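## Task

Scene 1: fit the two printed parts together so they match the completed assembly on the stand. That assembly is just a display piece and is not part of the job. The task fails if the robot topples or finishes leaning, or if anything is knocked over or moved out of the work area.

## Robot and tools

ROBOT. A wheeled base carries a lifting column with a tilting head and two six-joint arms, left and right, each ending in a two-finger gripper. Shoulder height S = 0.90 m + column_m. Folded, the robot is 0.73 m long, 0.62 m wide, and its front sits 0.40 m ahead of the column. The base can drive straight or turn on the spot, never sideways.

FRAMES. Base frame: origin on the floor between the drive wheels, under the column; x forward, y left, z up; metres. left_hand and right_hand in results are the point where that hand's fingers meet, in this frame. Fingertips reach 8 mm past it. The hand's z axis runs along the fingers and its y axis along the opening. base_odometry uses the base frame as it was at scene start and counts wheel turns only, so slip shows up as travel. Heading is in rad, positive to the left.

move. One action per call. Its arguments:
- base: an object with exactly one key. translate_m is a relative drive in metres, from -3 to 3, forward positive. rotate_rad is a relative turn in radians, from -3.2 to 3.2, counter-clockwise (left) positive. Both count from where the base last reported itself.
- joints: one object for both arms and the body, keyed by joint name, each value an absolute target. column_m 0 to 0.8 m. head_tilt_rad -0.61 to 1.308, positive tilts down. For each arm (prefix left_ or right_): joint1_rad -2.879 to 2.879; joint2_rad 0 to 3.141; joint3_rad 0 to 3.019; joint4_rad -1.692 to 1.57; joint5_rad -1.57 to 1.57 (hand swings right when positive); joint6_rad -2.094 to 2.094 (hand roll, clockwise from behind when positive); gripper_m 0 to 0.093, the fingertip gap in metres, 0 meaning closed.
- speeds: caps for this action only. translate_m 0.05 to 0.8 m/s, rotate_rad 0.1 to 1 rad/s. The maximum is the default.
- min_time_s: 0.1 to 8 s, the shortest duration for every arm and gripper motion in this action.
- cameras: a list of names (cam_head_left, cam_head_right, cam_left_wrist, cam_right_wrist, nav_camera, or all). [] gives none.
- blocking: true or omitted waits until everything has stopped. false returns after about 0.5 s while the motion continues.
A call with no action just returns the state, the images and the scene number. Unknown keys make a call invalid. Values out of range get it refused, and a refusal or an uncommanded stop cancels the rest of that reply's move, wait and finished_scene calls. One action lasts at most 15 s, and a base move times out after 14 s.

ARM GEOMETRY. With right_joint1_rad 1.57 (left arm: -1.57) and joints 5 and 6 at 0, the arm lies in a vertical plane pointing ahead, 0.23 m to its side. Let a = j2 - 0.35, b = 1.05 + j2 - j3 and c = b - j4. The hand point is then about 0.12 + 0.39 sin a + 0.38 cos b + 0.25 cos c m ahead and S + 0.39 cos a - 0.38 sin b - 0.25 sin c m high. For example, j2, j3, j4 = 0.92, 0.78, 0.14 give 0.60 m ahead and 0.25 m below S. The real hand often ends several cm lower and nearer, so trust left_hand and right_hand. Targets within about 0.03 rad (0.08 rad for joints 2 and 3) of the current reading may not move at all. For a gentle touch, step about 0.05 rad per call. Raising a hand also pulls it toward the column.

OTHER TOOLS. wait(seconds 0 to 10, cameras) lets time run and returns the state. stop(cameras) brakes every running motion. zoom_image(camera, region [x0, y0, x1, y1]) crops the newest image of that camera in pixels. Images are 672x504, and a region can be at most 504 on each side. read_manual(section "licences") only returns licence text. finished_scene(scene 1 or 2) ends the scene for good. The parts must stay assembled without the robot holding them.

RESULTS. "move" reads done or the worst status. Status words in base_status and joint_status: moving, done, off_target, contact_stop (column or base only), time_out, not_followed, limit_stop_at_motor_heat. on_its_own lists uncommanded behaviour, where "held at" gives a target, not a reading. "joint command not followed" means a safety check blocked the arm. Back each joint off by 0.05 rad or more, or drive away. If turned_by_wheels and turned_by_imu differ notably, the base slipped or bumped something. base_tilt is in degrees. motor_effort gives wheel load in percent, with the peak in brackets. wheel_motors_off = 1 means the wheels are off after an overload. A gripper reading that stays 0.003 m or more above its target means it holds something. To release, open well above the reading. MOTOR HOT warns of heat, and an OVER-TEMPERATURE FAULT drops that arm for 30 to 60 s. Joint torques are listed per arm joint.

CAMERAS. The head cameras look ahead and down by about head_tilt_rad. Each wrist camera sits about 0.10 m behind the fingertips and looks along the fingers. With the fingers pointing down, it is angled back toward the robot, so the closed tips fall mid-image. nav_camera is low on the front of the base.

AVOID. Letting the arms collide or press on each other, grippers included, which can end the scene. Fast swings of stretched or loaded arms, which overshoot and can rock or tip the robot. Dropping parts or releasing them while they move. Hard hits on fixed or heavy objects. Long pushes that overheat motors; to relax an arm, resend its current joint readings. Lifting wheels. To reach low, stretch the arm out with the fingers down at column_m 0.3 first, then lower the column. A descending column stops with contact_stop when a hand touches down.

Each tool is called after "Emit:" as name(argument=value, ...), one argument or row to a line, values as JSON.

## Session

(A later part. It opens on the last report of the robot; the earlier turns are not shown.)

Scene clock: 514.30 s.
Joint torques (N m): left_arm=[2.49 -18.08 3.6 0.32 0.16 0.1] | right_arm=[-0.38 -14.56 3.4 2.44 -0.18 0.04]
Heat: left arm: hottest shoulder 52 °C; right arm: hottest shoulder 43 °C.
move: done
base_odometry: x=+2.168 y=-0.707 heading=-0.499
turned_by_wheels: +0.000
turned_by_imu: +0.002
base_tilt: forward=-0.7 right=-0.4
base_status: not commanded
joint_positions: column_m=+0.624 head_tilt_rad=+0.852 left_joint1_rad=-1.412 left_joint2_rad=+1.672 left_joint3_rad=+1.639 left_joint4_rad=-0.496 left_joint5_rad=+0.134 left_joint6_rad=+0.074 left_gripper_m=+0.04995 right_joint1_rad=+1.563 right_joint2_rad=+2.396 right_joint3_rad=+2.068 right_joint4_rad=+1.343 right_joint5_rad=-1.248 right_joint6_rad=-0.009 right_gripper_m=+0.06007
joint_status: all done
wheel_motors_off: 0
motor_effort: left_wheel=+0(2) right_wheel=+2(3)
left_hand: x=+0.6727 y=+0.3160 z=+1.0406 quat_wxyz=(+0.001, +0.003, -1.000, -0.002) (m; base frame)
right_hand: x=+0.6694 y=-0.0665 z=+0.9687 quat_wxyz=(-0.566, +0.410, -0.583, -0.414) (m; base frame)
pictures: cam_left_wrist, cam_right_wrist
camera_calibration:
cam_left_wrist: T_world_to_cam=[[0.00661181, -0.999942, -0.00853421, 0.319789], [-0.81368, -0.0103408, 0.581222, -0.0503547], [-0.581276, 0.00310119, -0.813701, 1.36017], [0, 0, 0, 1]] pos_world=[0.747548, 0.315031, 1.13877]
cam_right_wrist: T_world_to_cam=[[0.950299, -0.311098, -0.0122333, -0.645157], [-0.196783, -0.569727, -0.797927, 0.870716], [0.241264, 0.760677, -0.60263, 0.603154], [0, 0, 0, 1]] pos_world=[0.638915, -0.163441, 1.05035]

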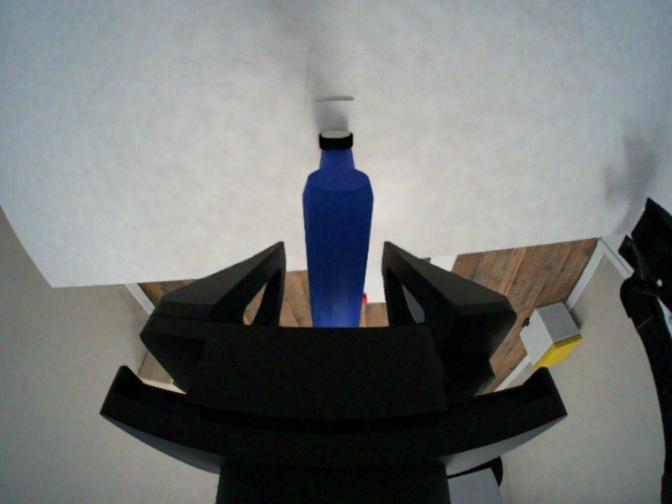

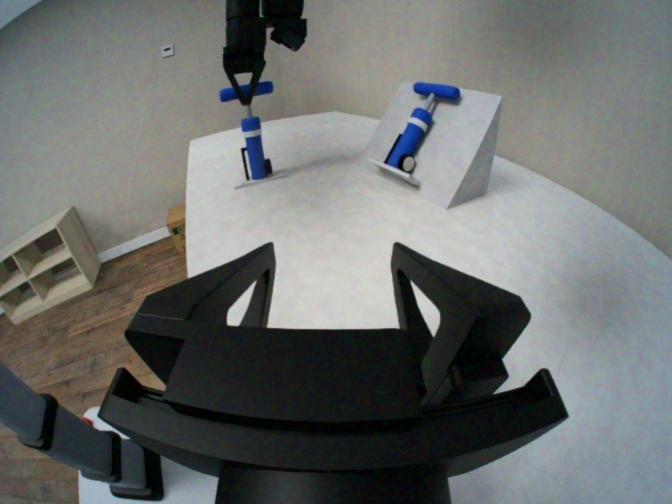

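Released; it stands. Open wider and raise straight.

Emit:
move(
  joints={"left_gripper_m": 0.085},
  min_time_s=1.5,
  cameras=[],
)

Emit:
move(
  joints={"column_m": 0.78},
  cameras=["cam_right_wrist", "cam_left_wrist", "cam_head_left"],
)

Emit:
zoom_image(
  camera="cam_right_wrist",
  region=[190, 70, 390, 280],
)

Emit:
zoom_image(
  camera="cam_head_left",
  region=[240, 220, 340, 320],
)

Emit:
zoom_image(
  camera="cam_left_wrist",
  region=[250, 70, 430, 250],
)

Scene clock: 521.50 s.
Joint torques (N m): left_arm=[2.55 -18.2 3.6 0.27 0.17 0.11] | right_arm=[-0.44 -14.51 3.38 2.58 -0.14 0.07]
Heat: left arm: hottest shoulder 52 °C; right arm: hottest shoulder 43 °C.
move: done
base_odometry: x=+2.168 y=-0.707 heading=-0.499
turned_by_wheels: +0.000
turned_by_imu: +0.002
base_tilt: forward=-0.6 right=-0.4
base_status: not commanded
joint_positions: column_m=+0.624 head_tilt_rad=+0.852 left_joint1_rad=-1.412 left_joint2_rad=+1.672 left_joint3_rad=+1.639 left_joint4_rad=-0.496 left_joint5_rad=+0.134 left_joint6_rad=+0.074 left_gripper_m=+0.08494 right_joint1_rad=+1.563 right_joint2_rad=+2.396 right_joint3_rad=+2.068 right_joint4_rad=+1.343 right_joint5_rad=-1.248 right_joint6_rad=-0.009 right_gripper_m=+0.06007
joint_status: all done
wheel_motors_off: 0
motor_effort: left_wheel=-1(2) right_wheel=+1(3)
left_hand: x=+0.6727 y=+0.3160 z=+1.0406 quat_wxyz=(+0.001, +0.003, -1.000, -0.002) (m; base frame)
right_hand: x=+0.6694 y=-0.0665 z=+0.9687 quat_wxyz=(-0.566, +0.410, -0.583, -0.414) (m; base frame)
pictures: none
No camera images: "cameras" was empty.

Scene clock: 524.13 s.
Joint torques (N m): left_arm=[2.55 -18.32 3.56 0.27 0.16 0.1] | right_arm=[0.09 -14.15 3.43 2.61 -0.14 0.08]
Heat: left arm: hottest shoulder 52 °C; right arm: hottest shoulder 42 °C.
move: done
base_odometry: x=+2.168 y=-0.707 heading=-0.499
turned_by_wheels: +0.000
turned_by_imu: +0.001
base_tilt: forward=-0.7 right=-0.4
base_status: not commanded
joint_positions: column_m=+0.780 head_tilt_rad=+0.852 left_joint1_rad=-1.412 left_joint2_rad=+1.672 left_joint3_rad=+1.639 left_joint4_rad=-0.496 left_joint5_rad=+0.134 left_joint6_rad=+0.074 left_gripper_m=+0.08494 right_joint1_rad=+1.563 right_joint2_rad=+2.396 right_joint3_rad=+2.068 right_joint4_rad=+1.343 right_joint5_rad=-1.248 right_joint6_rad=-0.009 right_gripper_m=+0.06007
joint_status: all done
wheel_motors_off: 0
motor_effort: left_wheel=-1(3) right_wheel=+0(3)
left_hand: x=+0.6727 y=+0.3160 z=+1.1965 quat_wxyz=(+0.001, +0.003, -1.000, -0.002) (m; base frame)
right_hand: x=+0.6694 y=-0.0665 z=+1.1247 quat_wxyz=(-0.566, +0.410, -0.583, -0.414) (m; base frame)
pictures: cam_head_left, cam_left_wrist, cam_right_wrist
camera_calibration:
cam_head_left: T_world_to_cam=[[0.0629067, -0.995042, -0.0770306, 0.191598], [-0.691407, 0.0122105, -0.722363, 1.29735], [0.719722, 0.098701, -0.687211, 1.11177], [0, 0, 0, 1]] pos_world=[0.0847809, 0.0650745, 1.71594]
cam_left_wrist: T_world_to_cam=[[0.00661181, -0.999942, -0.00853421, 0.321119], [-0.81368, -0.0103408, 0.581222, -0.140967], [-0.581276, 0.00310119, -0.813701, 1.48703], [0, 0, 0, 1]] pos_world=[0.747548, 0.315031, 1.29467]
cam_right_wrist: T_world_to_cam=[[0.950299, -0.311098, -0.0122333, -0.64325], [-0.196783, -0.569727, -0.797927, 0.995113], [0.241264, 0.760677, -0.60263, 0.697104], [0, 0, 0, 1]] pos_world=[0.638915, -0.163441, 1.20625]

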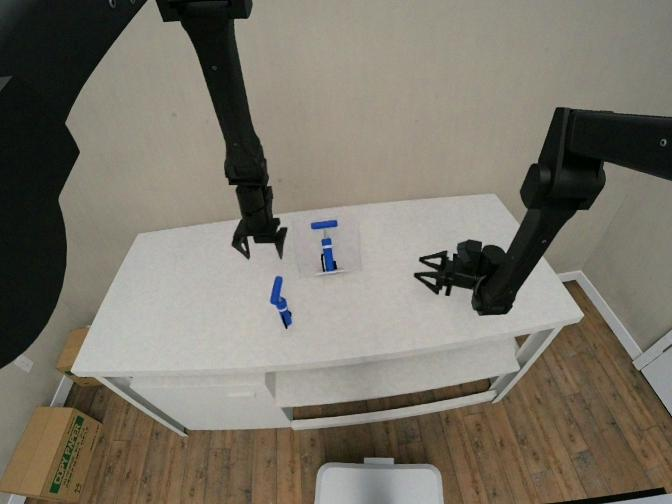

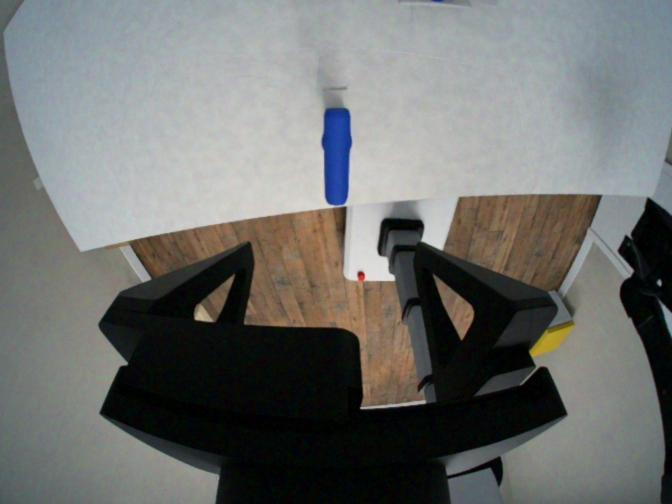

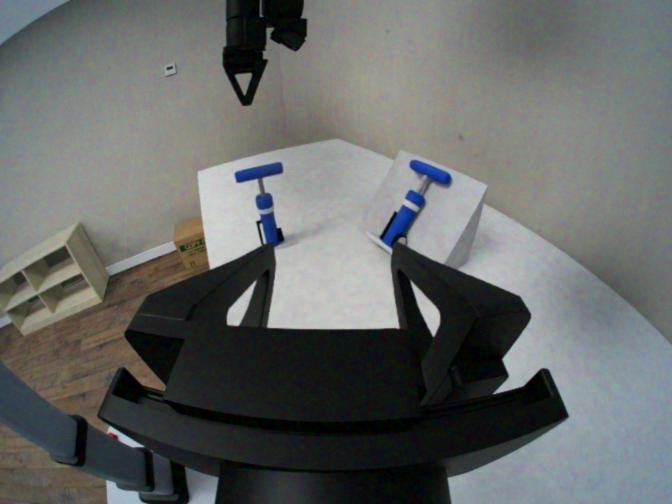

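Scaled by 2.400 from the camera's 672x504 image, which has a finer 960x720 frame.

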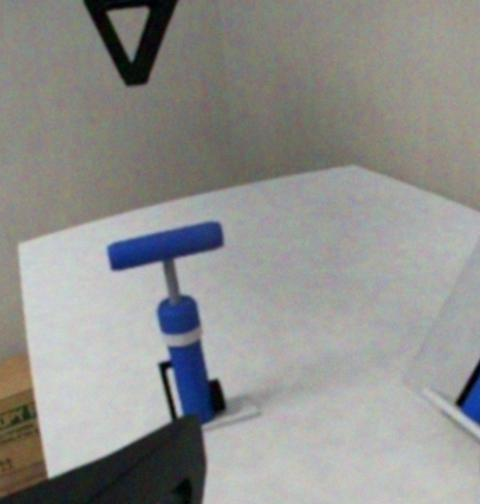

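Scaled by 5.040 from the camera's 672x504 image, which has a finer 960x720 frame.

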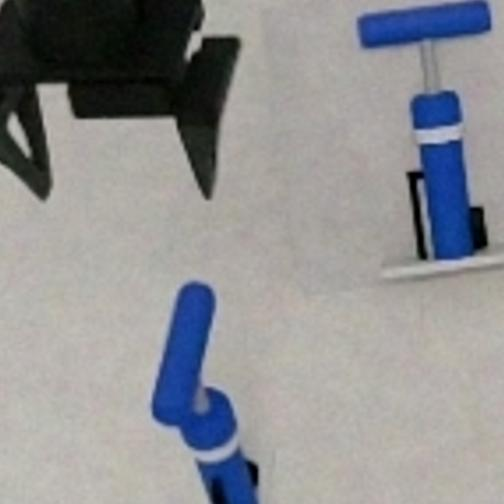

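Scaled by 2.800 from the camera's 672x504 image, which has a finer 960x720 frame.

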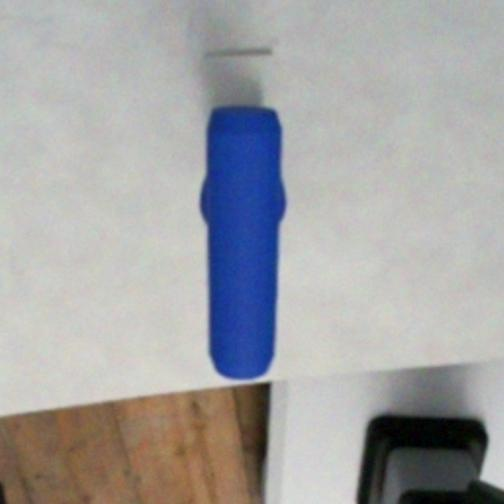

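Emit:
finished_scene(
  scene=1,
)

The scene is finished: the task was done.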